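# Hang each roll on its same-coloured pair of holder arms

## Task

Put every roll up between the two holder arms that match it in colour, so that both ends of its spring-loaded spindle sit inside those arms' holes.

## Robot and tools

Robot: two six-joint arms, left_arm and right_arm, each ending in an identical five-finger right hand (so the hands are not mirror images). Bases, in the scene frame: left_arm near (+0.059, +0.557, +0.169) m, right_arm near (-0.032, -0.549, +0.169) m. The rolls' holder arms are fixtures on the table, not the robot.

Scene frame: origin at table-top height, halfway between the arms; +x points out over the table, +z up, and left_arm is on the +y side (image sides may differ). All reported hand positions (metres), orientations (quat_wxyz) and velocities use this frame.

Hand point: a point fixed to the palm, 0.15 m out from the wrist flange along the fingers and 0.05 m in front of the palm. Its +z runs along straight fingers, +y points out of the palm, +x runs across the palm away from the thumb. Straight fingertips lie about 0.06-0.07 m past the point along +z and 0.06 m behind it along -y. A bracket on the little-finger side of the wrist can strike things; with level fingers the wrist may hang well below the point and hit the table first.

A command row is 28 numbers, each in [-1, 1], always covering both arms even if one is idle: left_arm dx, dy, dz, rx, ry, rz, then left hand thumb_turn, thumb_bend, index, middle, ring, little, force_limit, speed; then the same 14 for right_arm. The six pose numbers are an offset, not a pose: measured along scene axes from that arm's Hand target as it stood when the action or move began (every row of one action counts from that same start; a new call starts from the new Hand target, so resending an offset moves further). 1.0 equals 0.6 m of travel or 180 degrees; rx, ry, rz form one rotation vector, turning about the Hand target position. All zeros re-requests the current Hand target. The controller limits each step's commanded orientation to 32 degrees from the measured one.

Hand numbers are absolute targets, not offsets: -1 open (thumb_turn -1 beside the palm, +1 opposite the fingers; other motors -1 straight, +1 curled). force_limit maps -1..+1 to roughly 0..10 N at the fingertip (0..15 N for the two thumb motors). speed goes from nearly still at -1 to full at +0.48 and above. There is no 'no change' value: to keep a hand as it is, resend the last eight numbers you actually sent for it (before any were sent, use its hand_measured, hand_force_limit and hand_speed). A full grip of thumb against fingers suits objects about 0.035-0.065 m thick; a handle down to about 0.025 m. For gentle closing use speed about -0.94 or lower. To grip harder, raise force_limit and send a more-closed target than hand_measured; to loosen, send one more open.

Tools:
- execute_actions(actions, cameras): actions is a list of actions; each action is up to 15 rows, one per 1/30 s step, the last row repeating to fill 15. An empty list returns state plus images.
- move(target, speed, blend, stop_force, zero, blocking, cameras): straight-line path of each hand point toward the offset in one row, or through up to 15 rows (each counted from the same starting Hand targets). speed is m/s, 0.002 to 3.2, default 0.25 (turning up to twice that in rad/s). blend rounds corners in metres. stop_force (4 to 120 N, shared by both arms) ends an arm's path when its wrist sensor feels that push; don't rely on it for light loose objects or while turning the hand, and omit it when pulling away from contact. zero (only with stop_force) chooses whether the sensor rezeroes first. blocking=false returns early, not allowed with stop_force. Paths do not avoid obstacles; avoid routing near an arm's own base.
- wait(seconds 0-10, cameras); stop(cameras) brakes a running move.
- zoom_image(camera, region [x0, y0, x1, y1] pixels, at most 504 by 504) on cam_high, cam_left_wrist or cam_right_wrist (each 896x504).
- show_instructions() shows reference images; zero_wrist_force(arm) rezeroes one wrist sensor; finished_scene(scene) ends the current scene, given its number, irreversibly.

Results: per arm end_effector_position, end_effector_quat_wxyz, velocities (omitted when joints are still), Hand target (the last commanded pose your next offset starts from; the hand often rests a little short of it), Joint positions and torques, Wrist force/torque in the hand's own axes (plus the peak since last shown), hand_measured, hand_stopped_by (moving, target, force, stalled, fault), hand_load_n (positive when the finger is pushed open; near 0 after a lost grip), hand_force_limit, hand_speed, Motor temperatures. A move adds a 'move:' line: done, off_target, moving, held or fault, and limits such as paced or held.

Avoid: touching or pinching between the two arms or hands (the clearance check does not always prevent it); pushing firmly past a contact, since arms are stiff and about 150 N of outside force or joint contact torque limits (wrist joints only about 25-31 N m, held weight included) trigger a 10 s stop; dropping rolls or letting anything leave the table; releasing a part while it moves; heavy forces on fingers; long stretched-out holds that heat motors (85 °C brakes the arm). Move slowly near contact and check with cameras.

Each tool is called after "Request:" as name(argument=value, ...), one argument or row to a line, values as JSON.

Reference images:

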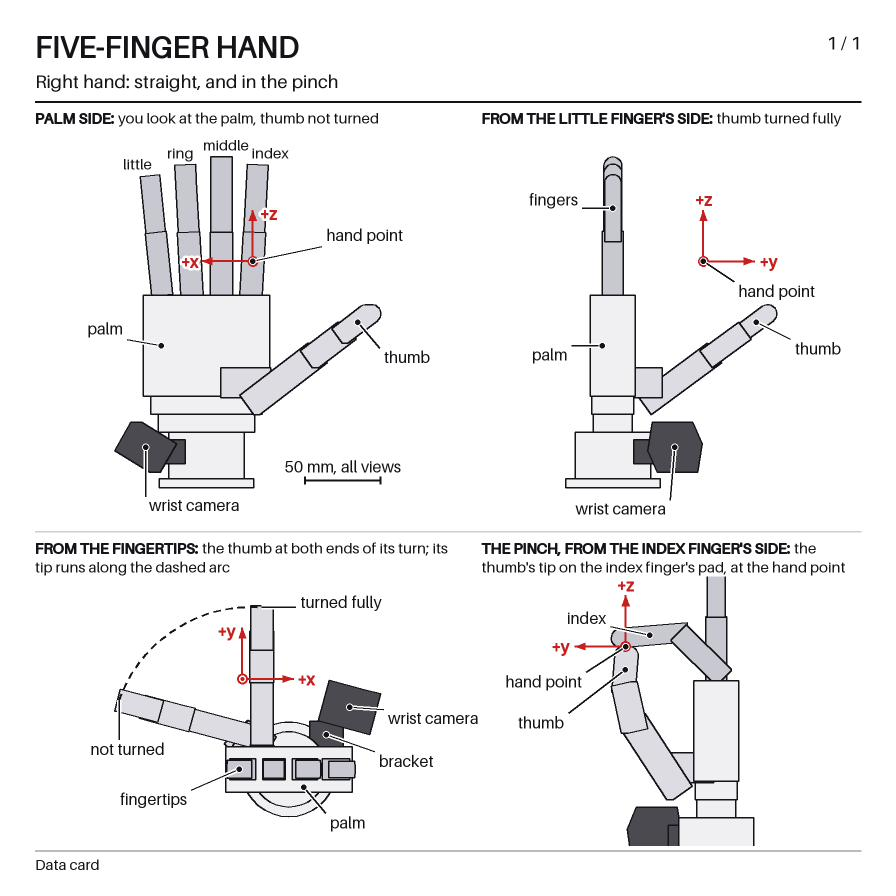

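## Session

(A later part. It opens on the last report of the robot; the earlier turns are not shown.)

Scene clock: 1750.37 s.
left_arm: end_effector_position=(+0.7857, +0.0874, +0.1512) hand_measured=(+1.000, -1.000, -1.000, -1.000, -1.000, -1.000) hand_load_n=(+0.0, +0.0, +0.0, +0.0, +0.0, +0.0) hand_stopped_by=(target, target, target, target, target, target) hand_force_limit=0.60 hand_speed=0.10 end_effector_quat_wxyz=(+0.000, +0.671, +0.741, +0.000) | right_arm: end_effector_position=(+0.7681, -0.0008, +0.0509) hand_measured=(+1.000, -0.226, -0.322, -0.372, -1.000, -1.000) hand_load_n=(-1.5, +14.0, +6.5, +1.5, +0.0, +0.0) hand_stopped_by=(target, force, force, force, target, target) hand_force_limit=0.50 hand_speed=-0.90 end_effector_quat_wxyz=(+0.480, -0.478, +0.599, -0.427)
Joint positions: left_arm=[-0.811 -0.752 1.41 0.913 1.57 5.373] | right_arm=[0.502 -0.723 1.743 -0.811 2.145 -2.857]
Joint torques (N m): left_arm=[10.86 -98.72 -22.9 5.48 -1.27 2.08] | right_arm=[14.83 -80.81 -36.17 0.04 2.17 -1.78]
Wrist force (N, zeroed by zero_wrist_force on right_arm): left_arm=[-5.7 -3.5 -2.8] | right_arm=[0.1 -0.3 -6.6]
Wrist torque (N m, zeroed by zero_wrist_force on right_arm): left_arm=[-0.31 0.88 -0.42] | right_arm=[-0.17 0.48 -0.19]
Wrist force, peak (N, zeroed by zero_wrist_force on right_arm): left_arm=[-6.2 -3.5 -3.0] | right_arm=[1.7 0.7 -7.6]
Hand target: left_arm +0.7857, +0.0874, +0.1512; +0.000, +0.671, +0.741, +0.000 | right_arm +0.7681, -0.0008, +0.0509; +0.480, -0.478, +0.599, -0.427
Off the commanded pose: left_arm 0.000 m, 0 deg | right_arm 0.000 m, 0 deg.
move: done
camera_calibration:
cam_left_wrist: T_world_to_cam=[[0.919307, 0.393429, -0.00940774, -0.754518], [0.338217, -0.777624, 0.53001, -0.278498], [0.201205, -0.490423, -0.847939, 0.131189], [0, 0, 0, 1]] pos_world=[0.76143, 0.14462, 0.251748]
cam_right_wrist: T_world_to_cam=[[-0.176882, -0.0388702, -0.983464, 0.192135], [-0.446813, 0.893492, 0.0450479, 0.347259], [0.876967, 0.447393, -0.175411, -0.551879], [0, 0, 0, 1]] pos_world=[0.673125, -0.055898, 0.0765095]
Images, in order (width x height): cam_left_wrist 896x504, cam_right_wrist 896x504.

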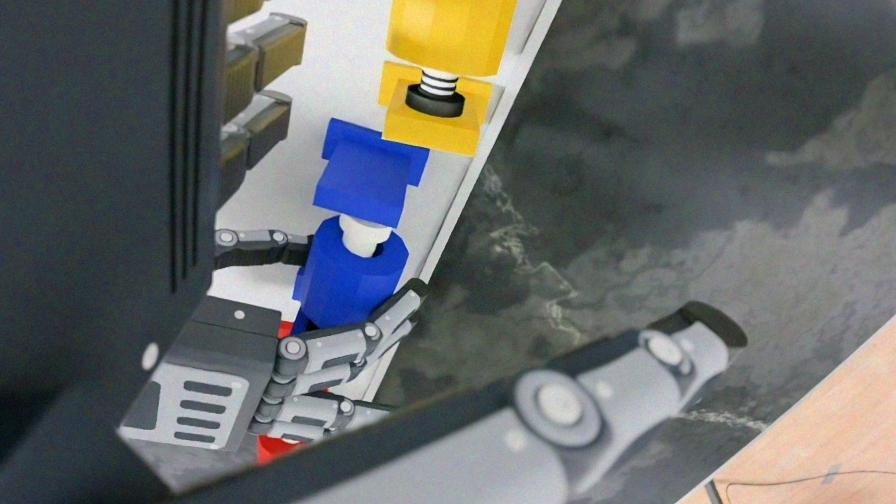

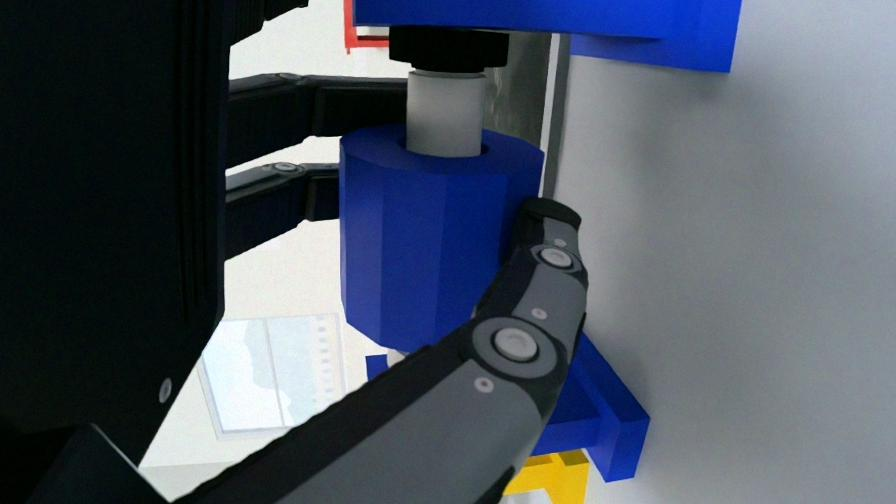

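Request:
move(
  target=[0,0,0,0,0,0,1,-1,-1,-1,-1,-1,0.6,0.1,0,0,-0.005,-0.0139,-0.0015,0,1,0.45,0.3,0.3,-1,-1,0.5,-0.9],
  speed=0.01,
)

Request:
move(
  target=[0,0,0,0,0,0,1,-1,-1,-1,-1,-1,0.6,0.1,-0.0075,-0.0012,0,0,0,0.0222,1,0.45,0.3,0.3,-1,-1,0.5,-0.9],
  speed=0.01,
  cameras=["cam_left_wrist","cam_right_wrist"],
)

Request:
zoom_image(
  camera="cam_left_wrist",
  region=[300, 180, 420, 300],
)

Scene clock: 1756.10 s.
left_arm: end_effector_position=(+0.7857, +0.0874, +0.1512) hand_measured=(+1.000, -1.000, -1.000, -1.000, -1.000, -1.000) hand_load_n=(+0.0, -0.5, +0.0, +0.0, +0.0, +0.0) hand_stopped_by=(target, target, target, target, target, target) hand_force_limit=0.60 hand_speed=0.10 end_effector_quat_wxyz=(+0.000, +0.671, +0.741, +0.000) | right_arm: end_effector_position=(+0.7681, -0.0008, +0.0479) hand_measured=(+1.000, -0.226, -0.322, -0.372, -1.000, -1.000) hand_load_n=(+0.0, +12.5, +8.0, +2.0, +0.0, +0.0) hand_stopped_by=(target, force, force, force, target, target) hand_force_limit=0.50 hand_speed=-0.90 end_effector_quat_wxyz=(+0.471, -0.487, +0.588, -0.441)
Joint positions: left_arm=[-0.811 -0.752 1.41 0.913 1.57 5.373] | right_arm=[0.508 -0.717 1.738 -0.818 2.159 -2.902]
Joint torques (N m): left_arm=[11.15 -98.17 -21.85 5.18 -0.93 1.67] | right_arm=[19.73 -74.94 -32.59 -4.69 1.63 -2.21]
Wrist force (N, zeroed by zero_wrist_force on right_arm): left_arm=[-6.1 -3.3 -2.6] | right_arm=[-1.4 -2.7 -5.2]
Wrist torque (N m, zeroed by zero_wrist_force on right_arm): left_arm=[-0.29 0.94 -0.43] | right_arm=[-0.01 0.40 -0.12]
Wrist force, peak (N, zeroed by zero_wrist_force on right_arm): left_arm=[-6.1 -3.6 -3.2] | right_arm=[0.8 0.0 -7.5]
Hand target: left_arm +0.7857, +0.0874, +0.1512; +0.000, +0.671, +0.741, +0.000 | right_arm +0.7681, -0.0008, +0.0479; +0.471, -0.487, +0.588, -0.441
Off the commanded pose: left_arm 0.000 m, 0 deg | right_arm 0.000 m, 0 deg.
move: done

Scene clock: 1759.87 s.
left_arm: end_effector_position=(+0.7857, +0.0874, +0.1512) hand_measured=(+1.000, -1.000, -1.000, -1.000, -1.000, -1.000) hand_load_n=(+0.0, -0.5, +0.0, +0.0, +0.0, +0.0) hand_stopped_by=(target, target, target, target, target, target) hand_force_limit=0.60 hand_speed=0.10 end_effector_quat_wxyz=(+0.000, +0.671, +0.741, +0.000) | right_arm: end_effector_position=(+0.7636, -0.0015, +0.0479) hand_measured=(+1.000, -0.226, -0.322, -0.372, -1.000, -1.000) hand_load_n=(+1.5, +11.5, +10.0, +3.0, +0.0, +0.0) hand_stopped_by=(target, force, force, force, target, target) hand_force_limit=0.50 hand_speed=-0.90 end_effector_quat_wxyz=(+0.486, -0.507, +0.571, -0.425)
Joint positions: left_arm=[-0.811 -0.752 1.41 0.913 1.57 5.373] | right_arm=[0.487 -0.731 1.773 -0.85 2.07 -2.923]
Joint torques (N m): left_arm=[13.25 -99.53 -22.17 5.02 -0.72 1.34] | right_arm=[-15.73 -92.81 -13.43 -4.05 -1.94 -2.16]
Wrist force (N, zeroed by zero_wrist_force on right_arm): left_arm=[-5.7 -3.2 -2.9] | right_arm=[-2.1 -1.1 3.9]
Wrist torque (N m, zeroed by zero_wrist_force on right_arm): left_arm=[-0.27 0.90 -0.42] | right_arm=[-0.13 0.36 -0.14]
Wrist force, peak (N, zeroed by zero_wrist_force on right_arm): left_arm=[-6.2 -3.7 -2.8] | right_arm=[-1.4 -3.5 -5.5]
Hand target: left_arm +0.7857, +0.0874, +0.1512; +0.000, +0.671, +0.741, +0.000 | right_arm +0.7636, -0.0015, +0.0479; +0.486, -0.507, +0.571, -0.425
Off the commanded pose: left_arm 0.000 m, 0 deg | right_arm 0.000 m, 0 deg.
move: done
camera_calibration:
cam_left_wrist: T_world_to_cam=[[0.919307, 0.393429, -0.00940774, -0.754518], [0.338217, -0.777624, 0.53001, -0.278498], [0.201205, -0.490423, -0.847939, 0.131189], [0, 0, 0, 1]] pos_world=[0.76143, 0.14462, 0.251748]
cam_right_wrist: T_world_to_cam=[[-0.166068, -0.0936966, -0.981653, 0.179965], [-0.508, 0.861349, 0.00372526, 0.394703], [0.845197, 0.499299, -0.19064, -0.523], [0, 0, 0, 1]] pos_world=[0.672433, -0.0619816, 0.0754879]
Images, in order (width x height): cam_left_wrist 896x504, cam_right_wrist 896x504.

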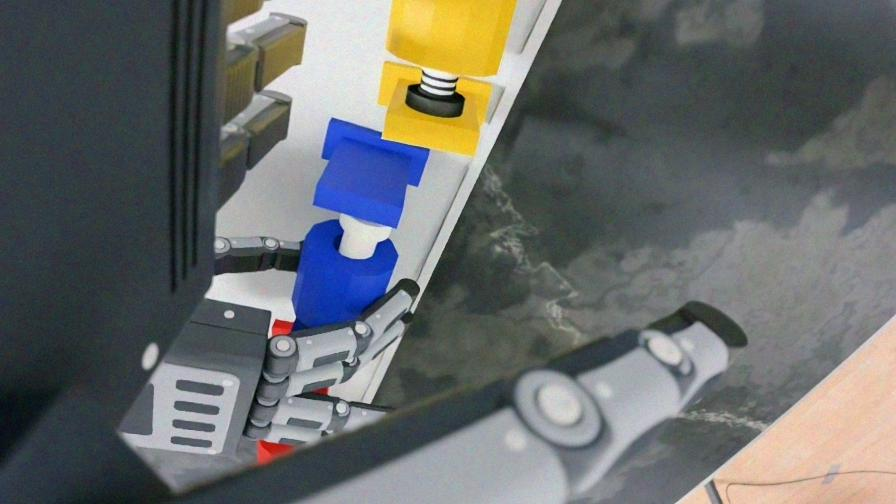

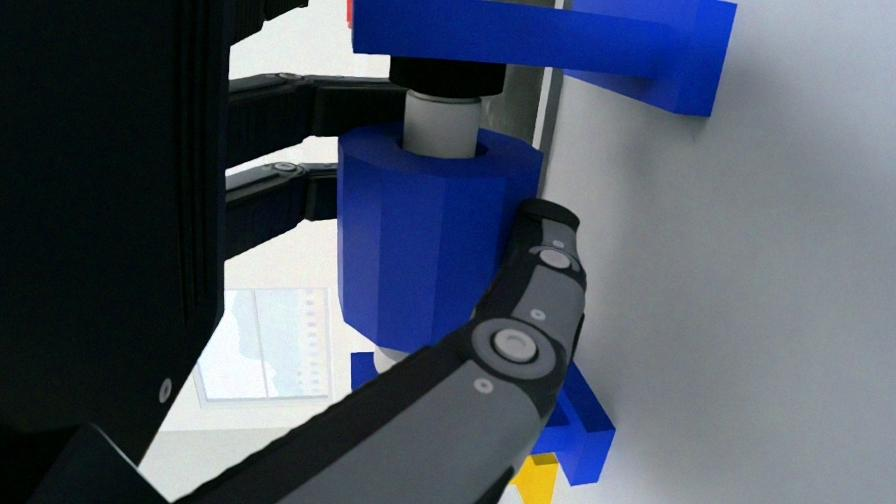

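Scaled by 4.200 from the camera's 896x504 image, which has a finer 1280x720 frame.

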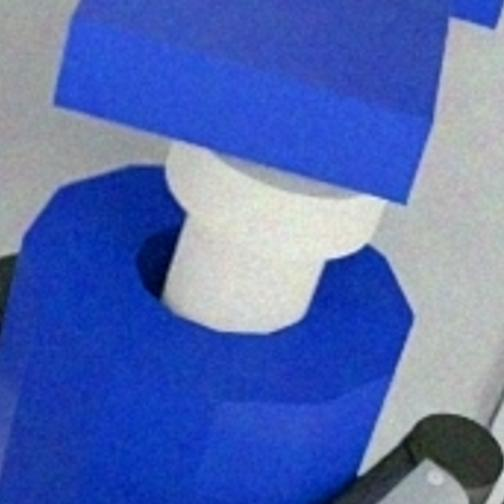

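Request:
move(
  target=[0,0,0,0,0,0,1,-1,-1,-1,-1,-1,0.6,0.1,-0.0058,-0.0008,-0.0017,0,0,0.0083,1,0.45,0.3,0.3,-1,-1,0.5,-0.9],
  speed=0.008,
  cameras=["cam_left_wrist"],
)

Request:
zoom_image(
  camera="cam_left_wrist",
  region=[300, 180, 420, 300],
)

Scene clock: 1762.17 s.
left_arm: end_effector_position=(+0.7857, +0.0874, +0.1512) hand_measured=(+1.000, -1.000, -1.000, -1.000, -1.000, -1.000) hand_load_n=(+0.0, +0.0, +0.0, +0.0, +0.0, +0.0) hand_stopped_by=(target, target, target, target, target, target) hand_force_limit=0.60 hand_speed=0.10 end_effector_quat_wxyz=(+0.000, +0.671, +0.741, +0.000) | right_arm: end_effector_position=(+0.7601, -0.0020, +0.0469) hand_measured=(+1.000, -0.226, -0.322, -0.372, -1.000, -1.000) hand_load_n=(+1.5, +11.5, +10.0, +3.5, +0.0, +0.0) hand_stopped_by=(target, force, force, force, target, target) hand_force_limit=0.50 hand_speed=-0.90 end_effector_quat_wxyz=(+0.491, -0.515, +0.564, -0.418)
Joint positions: left_arm=[-0.811 -0.752 1.41 0.913 1.57 5.373] | right_arm=[0.48 -0.736 1.788 -0.864 2.038 -2.93]
Joint torques (N m): left_arm=[11.24 -97.8 -22.11 4.62 -0.68 1.36] | right_arm=[-17.15 -91.83 -12.18 -3.76 -1.93 -2.24]
Wrist force (N, zeroed by zero_wrist_force on right_arm): left_arm=[-5.9 -3.2 -2.8] | right_arm=[-1.9 -1.6 4.9]
Wrist torque (N m, zeroed by zero_wrist_force on right_arm): left_arm=[-0.28 0.91 -0.42] | right_arm=[-0.10 0.43 -0.14]
Wrist force, peak (N, zeroed by zero_wrist_force on right_arm): left_arm=[-6.3 -3.6 -2.8] | right_arm=[-3.3 -0.8 4.9]
Hand target: left_arm +0.7857, +0.0874, +0.1512; +0.000, +0.671, +0.741, +0.000 | right_arm +0.7601, -0.0020, +0.0469; +0.491, -0.515, +0.564, -0.418
Off the commanded pose: left_arm 0.000 m, 0 deg | right_arm 0.000 m, 0 deg.
move: done
camera_calibration:
cam_left_wrist: T_world_to_cam=[[0.919307, 0.393429, -0.00940774, -0.754518], [0.338217, -0.777624, 0.53001, -0.278498], [0.201205, -0.490423, -0.847939, 0.131189], [0, 0, 0, 1]] pos_world=[0.76143, 0.14462, 0.251748]
Images, in order (width x height): cam_left_wrist 896x504.

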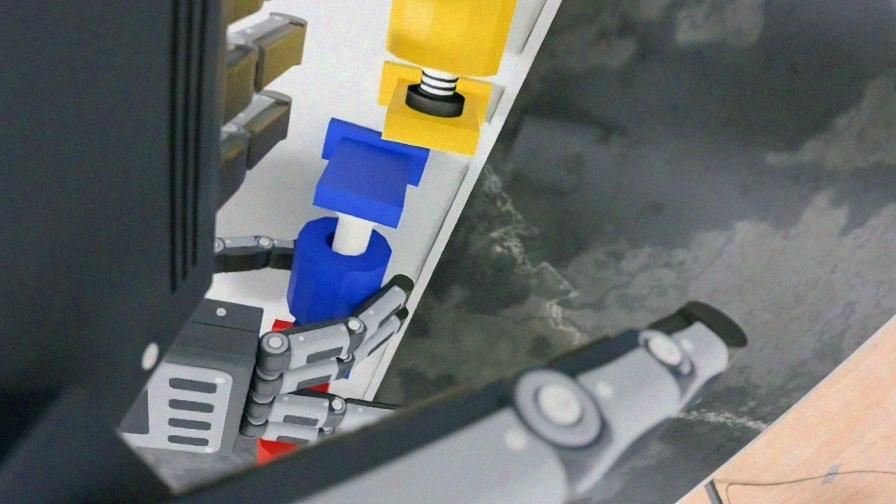

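Scaled by 4.200 from the camera's 896x504 image, which has a finer 1280x720 frame.

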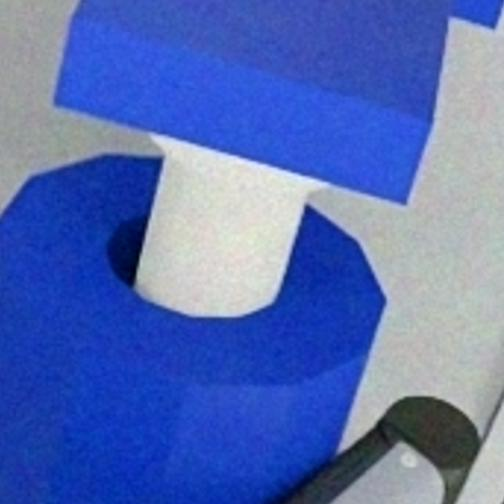

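Request:
move(
  target=[0,0,0,0,0,0,1,-1,-1,-1,-1,-1,0.6,0.1,0.0042,0.0006,0.002,0,0,0,1,0.45,0.3,0.3,-1,-1,0.5,-0.9],
  speed=0.01,
  cameras=["cam_left_wrist","cam_right_wrist"],
)

Request:
zoom_image(
  camera="cam_right_wrist",
  region=[330, 0, 610, 210],
)

Request:
zoom_image(
  camera="cam_left_wrist",
  region=[240, 160, 460, 360],
)

Scene clock: 1763.37 s.
left_arm: end_effector_position=(+0.7857, +0.0874, +0.1512) hand_measured=(+1.000, -1.000, -1.000, -1.000, -1.000, -1.000) hand_load_n=(+0.0, +0.0, +0.0, +0.0, +0.0, +0.0) hand_stopped_by=(target, target, target, target, target, target) hand_force_limit=0.60 hand_speed=0.10 end_effector_quat_wxyz=(+0.000, +0.671, +0.741, +0.000) | right_arm: end_effector_position=(+0.7626, -0.0016, +0.0481) hand_measured=(+1.000, -0.226, -0.322, -0.372, -1.000, -1.000) hand_load_n=(+0.0, +12.5, +8.5, +2.5, -0.5, -0.5) hand_stopped_by=(target, force, force, force, target, target) hand_force_limit=0.50 hand_speed=-0.90 end_effector_quat_wxyz=(+0.491, -0.515, +0.564, -0.418)
Joint positions: left_arm=[-0.811 -0.752 1.41 0.913 1.57 5.373] | right_arm=[0.479 -0.736 1.784 -0.86 2.037 -2.93]
Joint torques (N m): left_arm=[9.67 -97.99 -20.88 4.41 -0.66 1.26] | right_arm=[-17.76 -83.96 -29.47 0.85 -2.16 -1.71]
Wrist force (N, zeroed by zero_wrist_force on right_arm): left_arm=[-5.8 -3.6 -2.8] | right_arm=[-2.5 0.0 1.1]
Wrist torque (N m, zeroed by zero_wrist_force on right_arm): left_arm=[-0.33 0.91 -0.44] | right_arm=[-0.10 0.38 -0.19]
Wrist force, peak (N, zeroed by zero_wrist_force on right_arm): left_arm=[-6.3 -3.2 -3.1] | right_arm=[-1.6 -1.6 5.1]
Hand target: left_arm +0.7857, +0.0874, +0.1512; +0.000, +0.671, +0.741, +0.000 | right_arm +0.7626, -0.0016, +0.0481; +0.491, -0.515, +0.564, -0.418
Off the commanded pose: left_arm 0.000 m, 0 deg | right_arm 0.000 m, 0 deg.
move: done
camera_calibration:
cam_left_wrist: T_world_to_cam=[[0.919307, 0.393429, -0.00940774, -0.754518], [0.338217, -0.777624, 0.53001, -0.278498], [0.201205, -0.490423, -0.847939, 0.131189], [0, 0, 0, 1]] pos_world=[0.76143, 0.14462, 0.251748]
cam_right_wrist: T_world_to_cam=[[-0.163544, -0.0980188, -0.981655, 0.178059], [-0.530333, 0.847781, 0.00370224, 0.411314], [0.831865, 0.52121, -0.190632, -0.511886], [0, 0, 0, 1]] pos_world=[0.673074, -0.0644514, 0.075688]
Images, in order (width x height): cam_left_wrist 896x504, cam_right_wrist 896x504.

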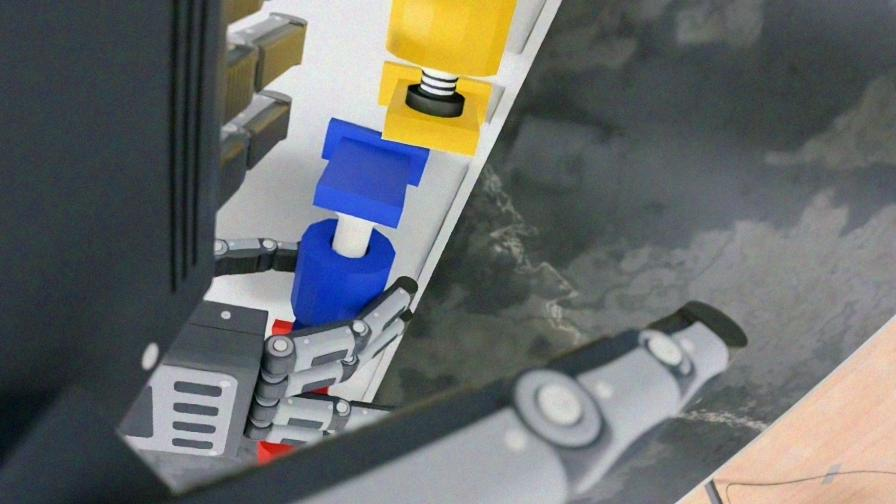

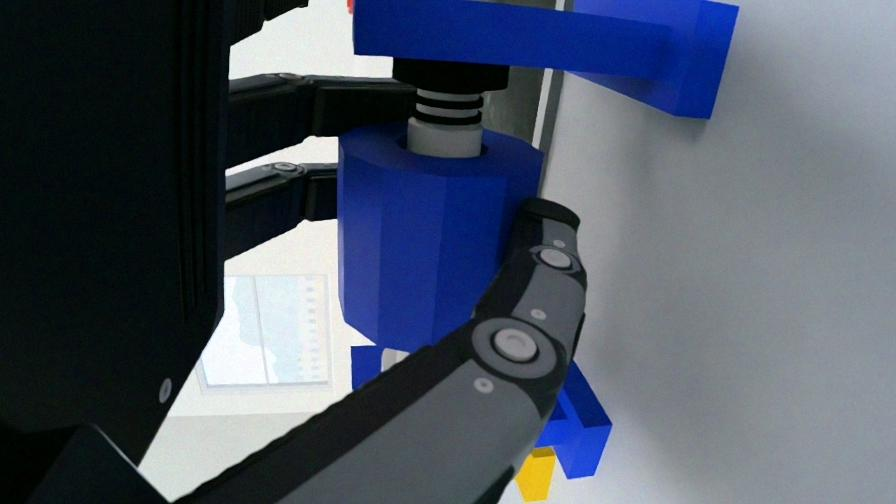

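Scaled by 1.800 from the camera's 896x504 image, which has a finer 1280x720 frame.

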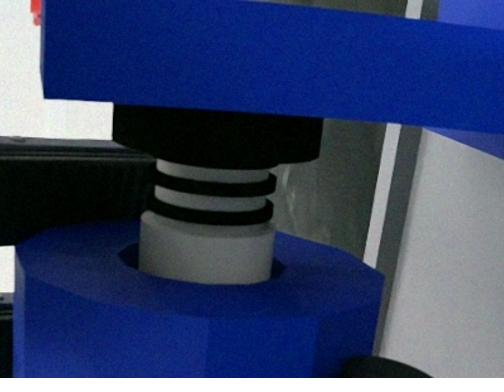

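Scaled by 2.291 from the camera's 896x504 image, which has a finer 1280x720 frame.

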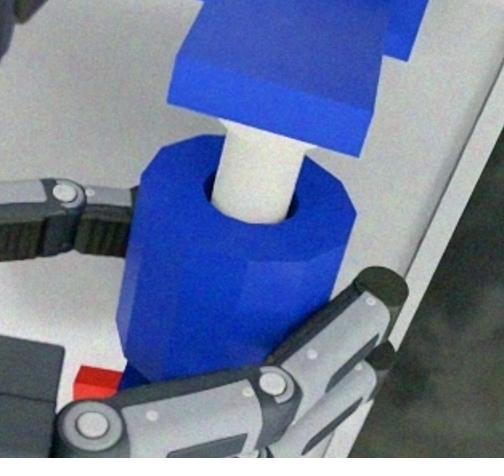

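Request:
move(
  target=[0,0,0,0,0,0,1,-1,-1,-1,-1,-1,0.6,0.1,0,0,0,0,0,0,1,-0.5,-0.7,-0.7,-1,-1,0.5,-0.8],
  speed=0.012,
  cameras=["cam_left_wrist","cam_right_wrist"],
)

Scene clock: 1765.70 s.
left_arm: end_effector_position=(+0.7857, +0.0874, +0.1512) hand_measured=(+1.000, -1.000, -1.000, -1.000, -1.000, -1.000) hand_load_n=(+0.0, -0.5, +0.0, +0.0, +0.0, +0.0) hand_stopped_by=(target, target, target, target, target, target) hand_force_limit=0.60 hand_speed=0.10 end_effector_quat_wxyz=(+0.000, +0.671, +0.741, +0.000) | right_arm: end_effector_position=(+0.7626, -0.0016, +0.0481) hand_measured=(+1.000, -0.500, -0.700, -0.700, -1.000, -1.000) hand_load_n=(+0.0, +0.0, +0.0, +0.0, -0.5, +0.0) hand_stopped_by=(target, target, target, target, target, target) hand_force_limit=0.50 hand_speed=-0.80 end_effector_quat_wxyz=(+0.491, -0.515, +0.564, -0.418)
Joint positions: left_arm=[-0.811 -0.752 1.41 0.913 1.57 5.373] | right_arm=[0.479 -0.736 1.784 -0.86 2.037 -2.93]
Joint torques (N m): left_arm=[12.13 -97.54 -22.13 4.38 -0.48 1.42] | right_arm=[-17.3 -76.74 -29.14 0.36 -0.85 -2.11]
Wrist force (N, zeroed by zero_wrist_force on right_arm): left_arm=[-5.9 -3.3 -2.5] | right_arm=[-2.5 -0.3 1.3]
Wrist torque (N m, zeroed by zero_wrist_force on right_arm): left_arm=[-0.30 0.91 -0.43] | right_arm=[-0.08 0.36 -0.18]
Wrist force, peak (N, zeroed by zero_wrist_force on right_arm): left_arm=[-6.1 -3.6 -3.1] | right_arm=[-2.7 0.5 1.8]
Hand target: left_arm +0.7857, +0.0874, +0.1512; +0.000, +0.671, +0.741, +0.000 | right_arm +0.7626, -0.0016, +0.0481; +0.491, -0.515, +0.564, -0.418
Off the commanded pose: left_arm 0.000 m, 0 deg | right_arm 0.000 m, 0 deg.
move: done
camera_calibration:
cam_left_wrist: T_world_to_cam=[[0.919307, 0.393429, -0.00940774, -0.754518], [0.338217, -0.777624, 0.53001, -0.278498], [0.201205, -0.490423, -0.847939, 0.131189], [0, 0, 0, 1]] pos_world=[0.76143, 0.14462, 0.251748]
cam_right_wrist: T_world_to_cam=[[-0.163544, -0.0980188, -0.981655, 0.178059], [-0.530333, 0.847781, 0.00370224, 0.411314], [0.831865, 0.52121, -0.190632, -0.511886], [0, 0, 0, 1]] pos_world=[0.673074, -0.0644514, 0.075688]
Images, in order (width x height): cam_left_wrist 896x504, cam_right_wrist 896x504.

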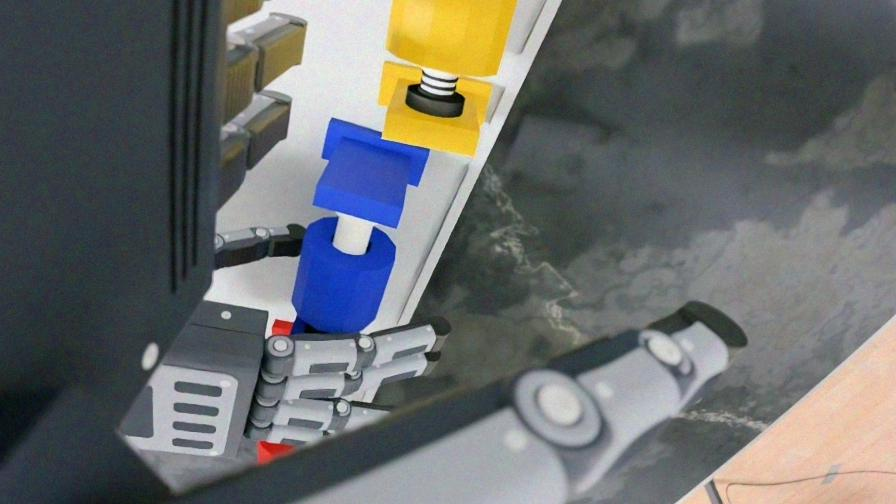

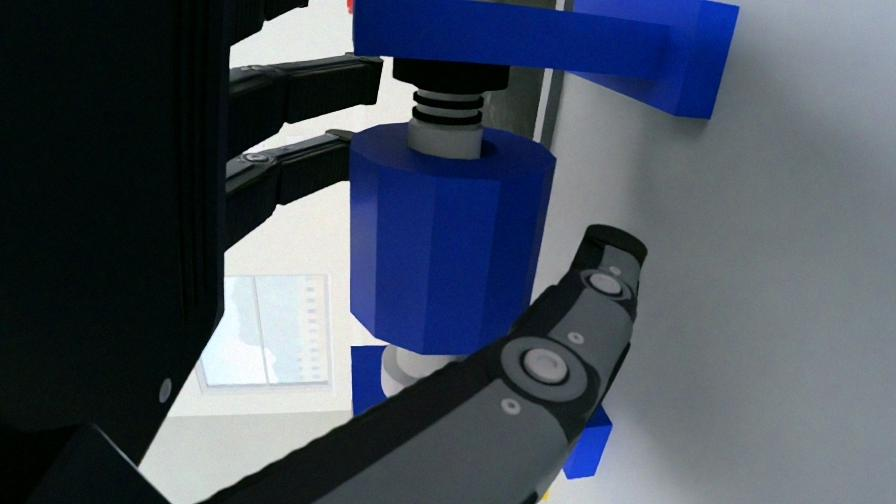

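Request:
move(
  target=[
    [0,0,0,0,0,0,1,-1,-1,-1,-1,-1,0.6,0.1,-0.0623,-0.0022,0.0106,0,0,0,1,-0.5,-0.7,-0.7,-1,-1,0.5,-0.8],
    [0,0,0,0,0,0,1,-1,-1,-1,-1,-1,0.6,0.1,-0.07,-0.0022,0.13,0,0,0,1,-0.5,-0.7,-0.7,-1,-1,0.5,-0.8],
  ],
  speed=[0.04,0.1],
  cameras=["all"],
)

Request:
zoom_image(
  camera="cam_left_wrist",
  region=[200, 100, 500, 400],
)

Request:
zoom_image(
  camera="cam_right_wrist",
  region=[380, 0, 780, 400],
)

Scene clock: 1768.60 s.
left_arm: end_effector_position=(+0.7857, +0.0874, +0.1512) hand_measured=(+1.000, -1.000, -1.000, -1.000, -1.000, -1.000) hand_load_n=(+0.0, +0.0, +0.5, +0.0, +0.0, +0.0) hand_stopped_by=(target, target, target, target, target, target) hand_force_limit=0.60 hand_speed=0.10 end_effector_quat_wxyz=(+0.000, +0.671, +0.741, +0.000) | right_arm: end_effector_position=(+0.7206, -0.0029, +0.1260) hand_measured=(+1.000, -0.500, -0.700, -0.700, -1.000, -1.000) hand_load_n=(+0.0, +0.0, +0.0, +0.0, +0.0, +0.0) hand_stopped_by=(target, target, target, target, target, target) hand_force_limit=0.50 hand_speed=-0.80 end_effector_quat_wxyz=(+0.491, -0.515, +0.564, -0.418)
Joint positions: left_arm=[-0.811 -0.752 1.41 0.913 1.57 5.373] | right_arm=[0.507 -0.876 1.862 -0.796 2.064 -2.924]
Joint torques (N m): left_arm=[12.23 -96.72 -21.94 4.38 -0.81 1.29] | right_arm=[18.44 -84.31 -15.89 0.66 2.28 1.78]
Wrist force (N, zeroed by zero_wrist_force on right_arm): left_arm=[-6.0 -3.3 -3.0] | right_arm=[-2.5 -0.3 1.4]
Wrist torque (N m, zeroed by zero_wrist_force on right_arm): left_arm=[-0.27 0.93 -0.43] | right_arm=[-0.11 0.36 -0.14]
Wrist force, peak (N, zeroed by zero_wrist_force on right_arm): left_arm=[-6.2 -3.7 -3.1] | right_arm=[-2.9 -1.2 2.0]
Hand target: left_arm +0.7857, +0.0874, +0.1512; +0.000, +0.671, +0.741, +0.000 | right_arm +0.7206, -0.0029, +0.1261; +0.491, -0.515, +0.564, -0.418
Off the commanded pose: left_arm 0.000 m, 0 deg | right_arm 0.000 m, 0 deg.
move: done
camera_calibration:
cam_left_wrist: T_world_to_cam=[[0.919307, 0.393429, -0.00940774, -0.754518], [0.338217, -0.777624, 0.53001, -0.278498], [0.201205, -0.490423, -0.847939, 0.131189], [0, 0, 0, 1]] pos_world=[0.76143, 0.14462, 0.251748]
cam_right_wrist: T_world_to_cam=[[-0.163544, -0.0980188, -0.981655, 0.247534], [-0.530333, 0.847781, 0.00370224, 0.389854], [0.831865, 0.52121, -0.190632, -0.46142], [0, 0, 0, 1]] pos_world=[0.631074, -0.0657514, 0.153588]

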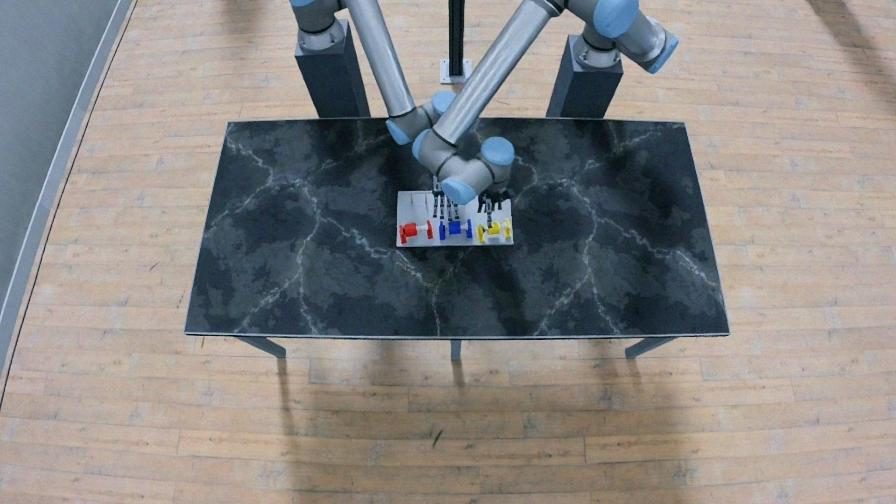

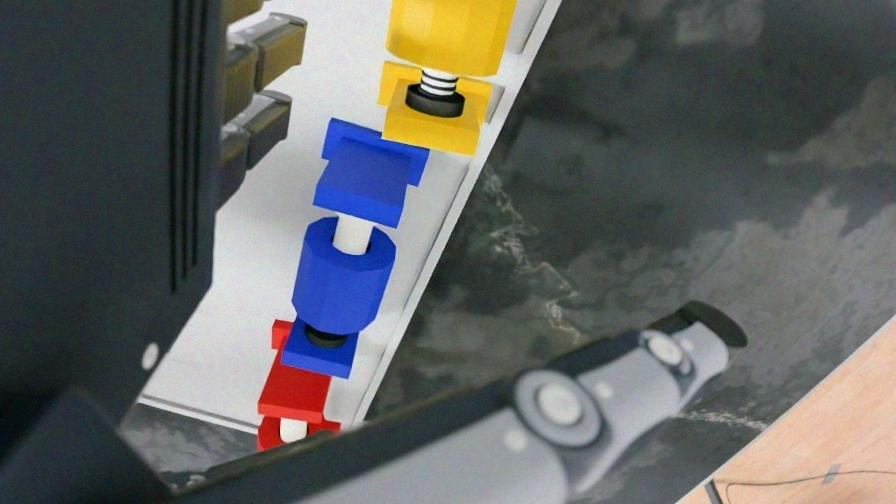

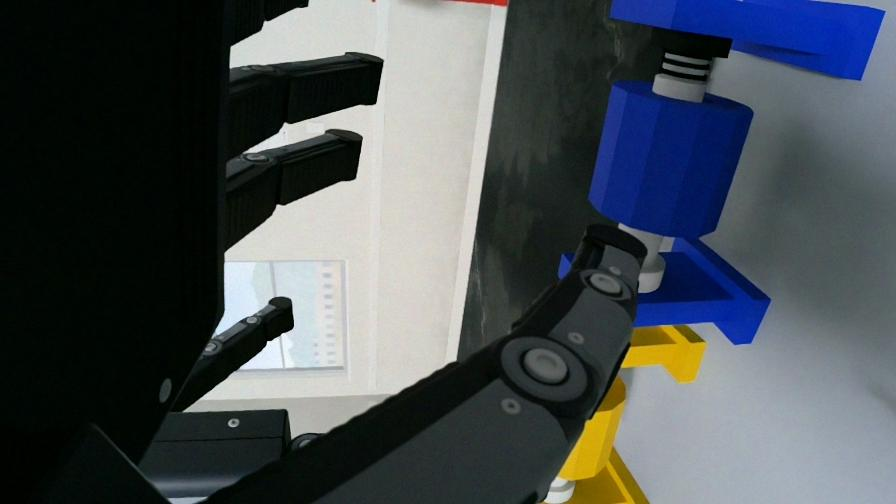

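Scaled by 1.680 from the camera's 896x504 image, which has a finer 1280x720 frame.

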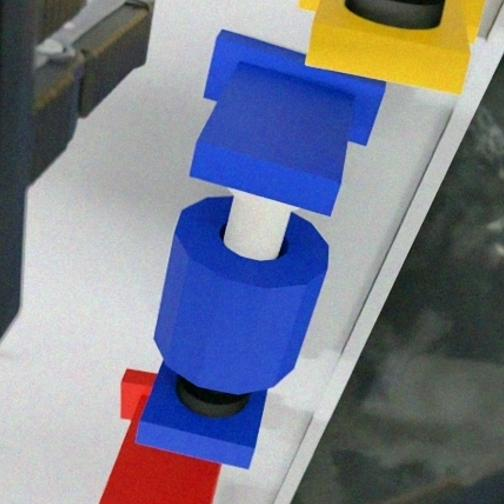

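Scaled by 1.260 from the camera's 896x504 image, which has a finer 1280x720 frame.

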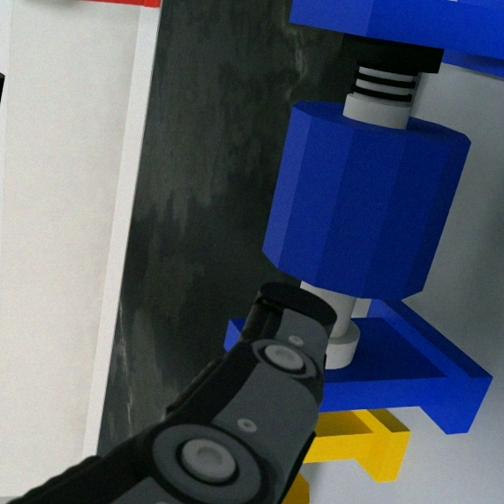

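Request:
move(
  target=[0,0,0,0,0,0,1,-1,-1,-1,-1,-1,0.6,0.1,0.03,-0.15,0.05,0,0,0,1,-0.5,-0.7,-0.7,-1,-1,0.5,-0.8],
  speed=0.12,
  cameras=["cam_right_wrist"],
)

Scene clock: 1770.83 s.
left_arm: end_effector_position=(+0.7857, +0.0874, +0.1512) hand_measured=(+1.000, -1.000, -1.000, -1.000, -1.000, -1.000) hand_load_n=(+0.0, +0.0, +0.0, +0.0, -0.5, +0.0) hand_stopped_by=(target, target, target, target, target, target) hand_force_limit=0.60 hand_speed=0.10 end_effector_quat_wxyz=(+0.000, +0.671, +0.741, +0.000) | right_arm: end_effector_position=(+0.7386, -0.0929, +0.1561) hand_measured=(+1.000, -0.500, -0.700, -0.700, -1.000, -1.000) hand_load_n=(+0.0, +0.0, +0.0, +0.0, +0.0, +0.0) hand_stopped_by=(target, target, target, target, target, target) hand_force_limit=0.50 hand_speed=-0.80 end_effector_quat_wxyz=(+0.491, -0.515, +0.564, -0.418)
Joint positions: left_arm=[-0.811 -0.752 1.41 0.913 1.57 5.373] | right_arm=[0.374 -0.966 1.963 -0.817 1.933 -2.951]
Joint torques (N m): left_arm=[10.45 -100.01 -21.25 4.16 -0.86 1.25] | right_arm=[-15.92 -81.75 -17.48 -4.4 -2.06 -1.81]
Wrist force (N, zeroed by zero_wrist_force on right_arm): left_arm=[-5.7 -3.2 -3.2] | right_arm=[-2.6 -0.1 1.3]
Wrist torque (N m, zeroed by zero_wrist_force on right_arm): left_arm=[-0.25 0.90 -0.41] | right_arm=[-0.09 0.37 -0.16]
Wrist force, peak (N, zeroed by zero_wrist_force on right_arm): left_arm=[-6.3 -3.8 -2.5] | right_arm=[-4.0 0.8 0.7]
Hand target: left_arm +0.7857, +0.0874, +0.1512; +0.000, +0.671, +0.741, +0.000 | right_arm +0.7386, -0.0929, +0.1561; +0.491, -0.515, +0.564, -0.418
Off the commanded pose: left_arm 0.000 m, 0 deg | right_arm 0.000 m, 0 deg.
move: done
camera_calibration:
cam_right_wrist: T_world_to_cam=[[-0.163544, -0.0980188, -0.981655, 0.271115], [-0.530333, 0.847781, 0.00370224, 0.475504], [0.831865, 0.52121, -0.190632, -0.423817], [0, 0, 0, 1]] pos_world=[0.649074, -0.155651, 0.183588]
Images, in order (width x height): cam_right_wrist 896x504.

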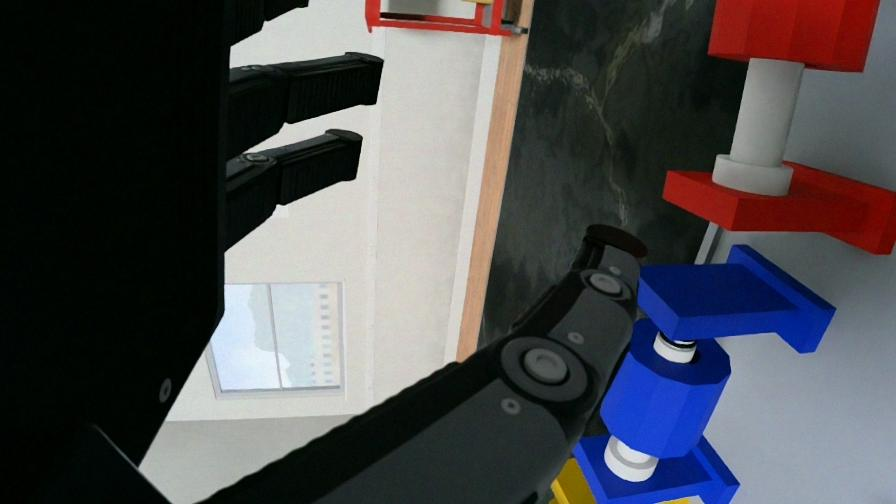

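Request:
move(
  target="[0,0,0,0,0,0,1,-1,-1,-1,-1,-1,0.6,0.1,0,0,0,0,0,0,1,-0.5,-0.7,-0.7,-1,-1,0.5,-0.8],[0,0,0,0,0,0,1,-1,-1,-1,-1,-1,0.6,0.1,-0.05,-0.17,0,0,0,0,1,-0.5,-0.7,-0.7,-1,-1,0.5,-0.8]]",
  speed=0.12,
  cameras=["cam_right_wrist"],
)


Request:
move(
  target=[0,0,0,0,0,0,1,-1,-1,-1,-1,-1,0.6,0.1,-0.05,-0.17,0,0,0,0,1,-0.5,-0.7,-0.7,-1,-1,0.5,-0.8],
  speed=0.12,
  cameras=["cam_right_wrist"],
)

Request:
zoom_image(
  camera="cam_right_wrist",
  region=[500, 60, 800, 360],
)

Scene clock: 1773.33 s.
left_arm: end_effector_position=(+0.7857, +0.0874, +0.1512) hand_measured=(+1.000, -1.000, -1.000, -1.000, -1.000, -1.000) hand_load_n=(+0.0, +0.0, +0.0, +0.0, +0.0, +0.0) hand_stopped_by=(target, target, target, target, target, target) hand_force_limit=0.60 hand_speed=0.10 end_effector_quat_wxyz=(+0.000, +0.671, +0.741, +0.000) | right_arm: end_effector_position=(+0.7086, -0.1949, +0.1561) hand_measured=(+1.000, -0.500, -0.700, -0.700, -1.000, -1.000) hand_load_n=(+0.0, +0.0, +0.0, +0.0, +0.0, +0.0) hand_stopped_by=(target, target, target, target, target, target) hand_force_limit=0.50 hand_speed=-0.80 end_effector_quat_wxyz=(+0.491, -0.515, +0.564, -0.418)
Joint positions: left_arm=[-0.811 -0.752 1.41 0.913 1.57 5.373] | right_arm=[0.227 -1.048 2.137 -0.917 1.789 -2.978]
Joint torques (N m): left_arm=[9.86 -96.65 -22.33 4.03 -0.37 0.87] | right_arm=[-14.62 -72.77 -11.72 -4.82 -1.96 -1.99]
Wrist force (N, zeroed by zero_wrist_force on right_arm): left_arm=[-5.6 -3.4 -3.0] | right_arm=[-2.0 -0.5 2.0]
Wrist torque (N m, zeroed by zero_wrist_force on right_arm): left_arm=[-0.29 0.89 -0.41] | right_arm=[-0.22 0.26 -0.22]
Wrist force, peak (N, zeroed by zero_wrist_force on right_arm): left_arm=[-6.5 -3.4 -2.6] | right_arm=[-3.5 0.1 1.7]
Hand target: left_arm +0.7857, +0.0874, +0.1512; +0.000, +0.671, +0.741, +0.000 | right_arm +0.7086, -0.1949, +0.1561; +0.491, -0.515, +0.564, -0.418
Off the commanded pose: left_arm 0.000 m, 0 deg | right_arm 0.000 m, 0 deg.
move: done
camera_calibration:
cam_right_wrist: T_world_to_cam=[[-0.163544, -0.0980188, -0.981655, 0.256309], [-0.530333, 0.847781, 0.00370224, 0.546067], [0.831865, 0.52121, -0.190632, -0.345679], [0, 0, 0, 1]] pos_world=[0.619074, -0.257651, 0.183688]
Images, in order (width x height): cam_right_wrist 896x504.

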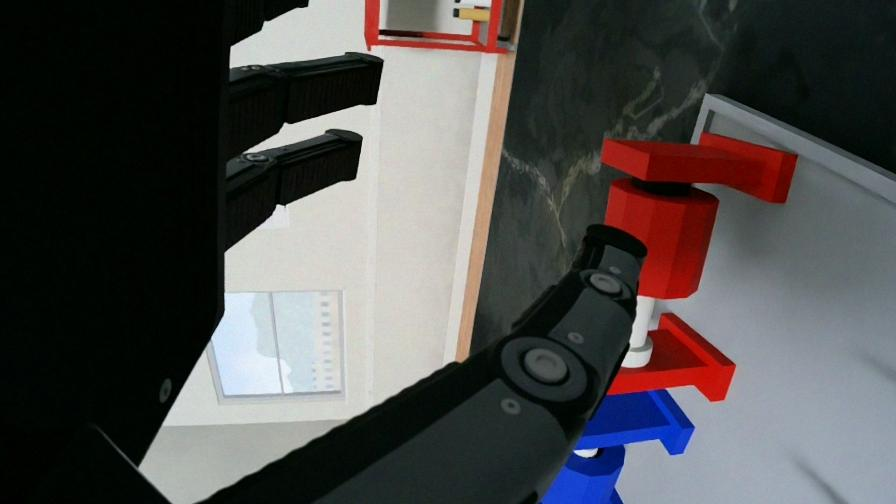

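Scaled by 1.680 from the camera's 896x504 image, which has a finer 1280x720 frame.

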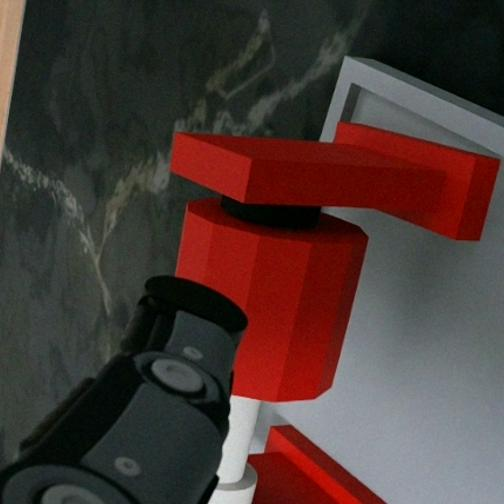

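Request:
finished_scene(
  scene=1,
)

The scene is finished: the task was done.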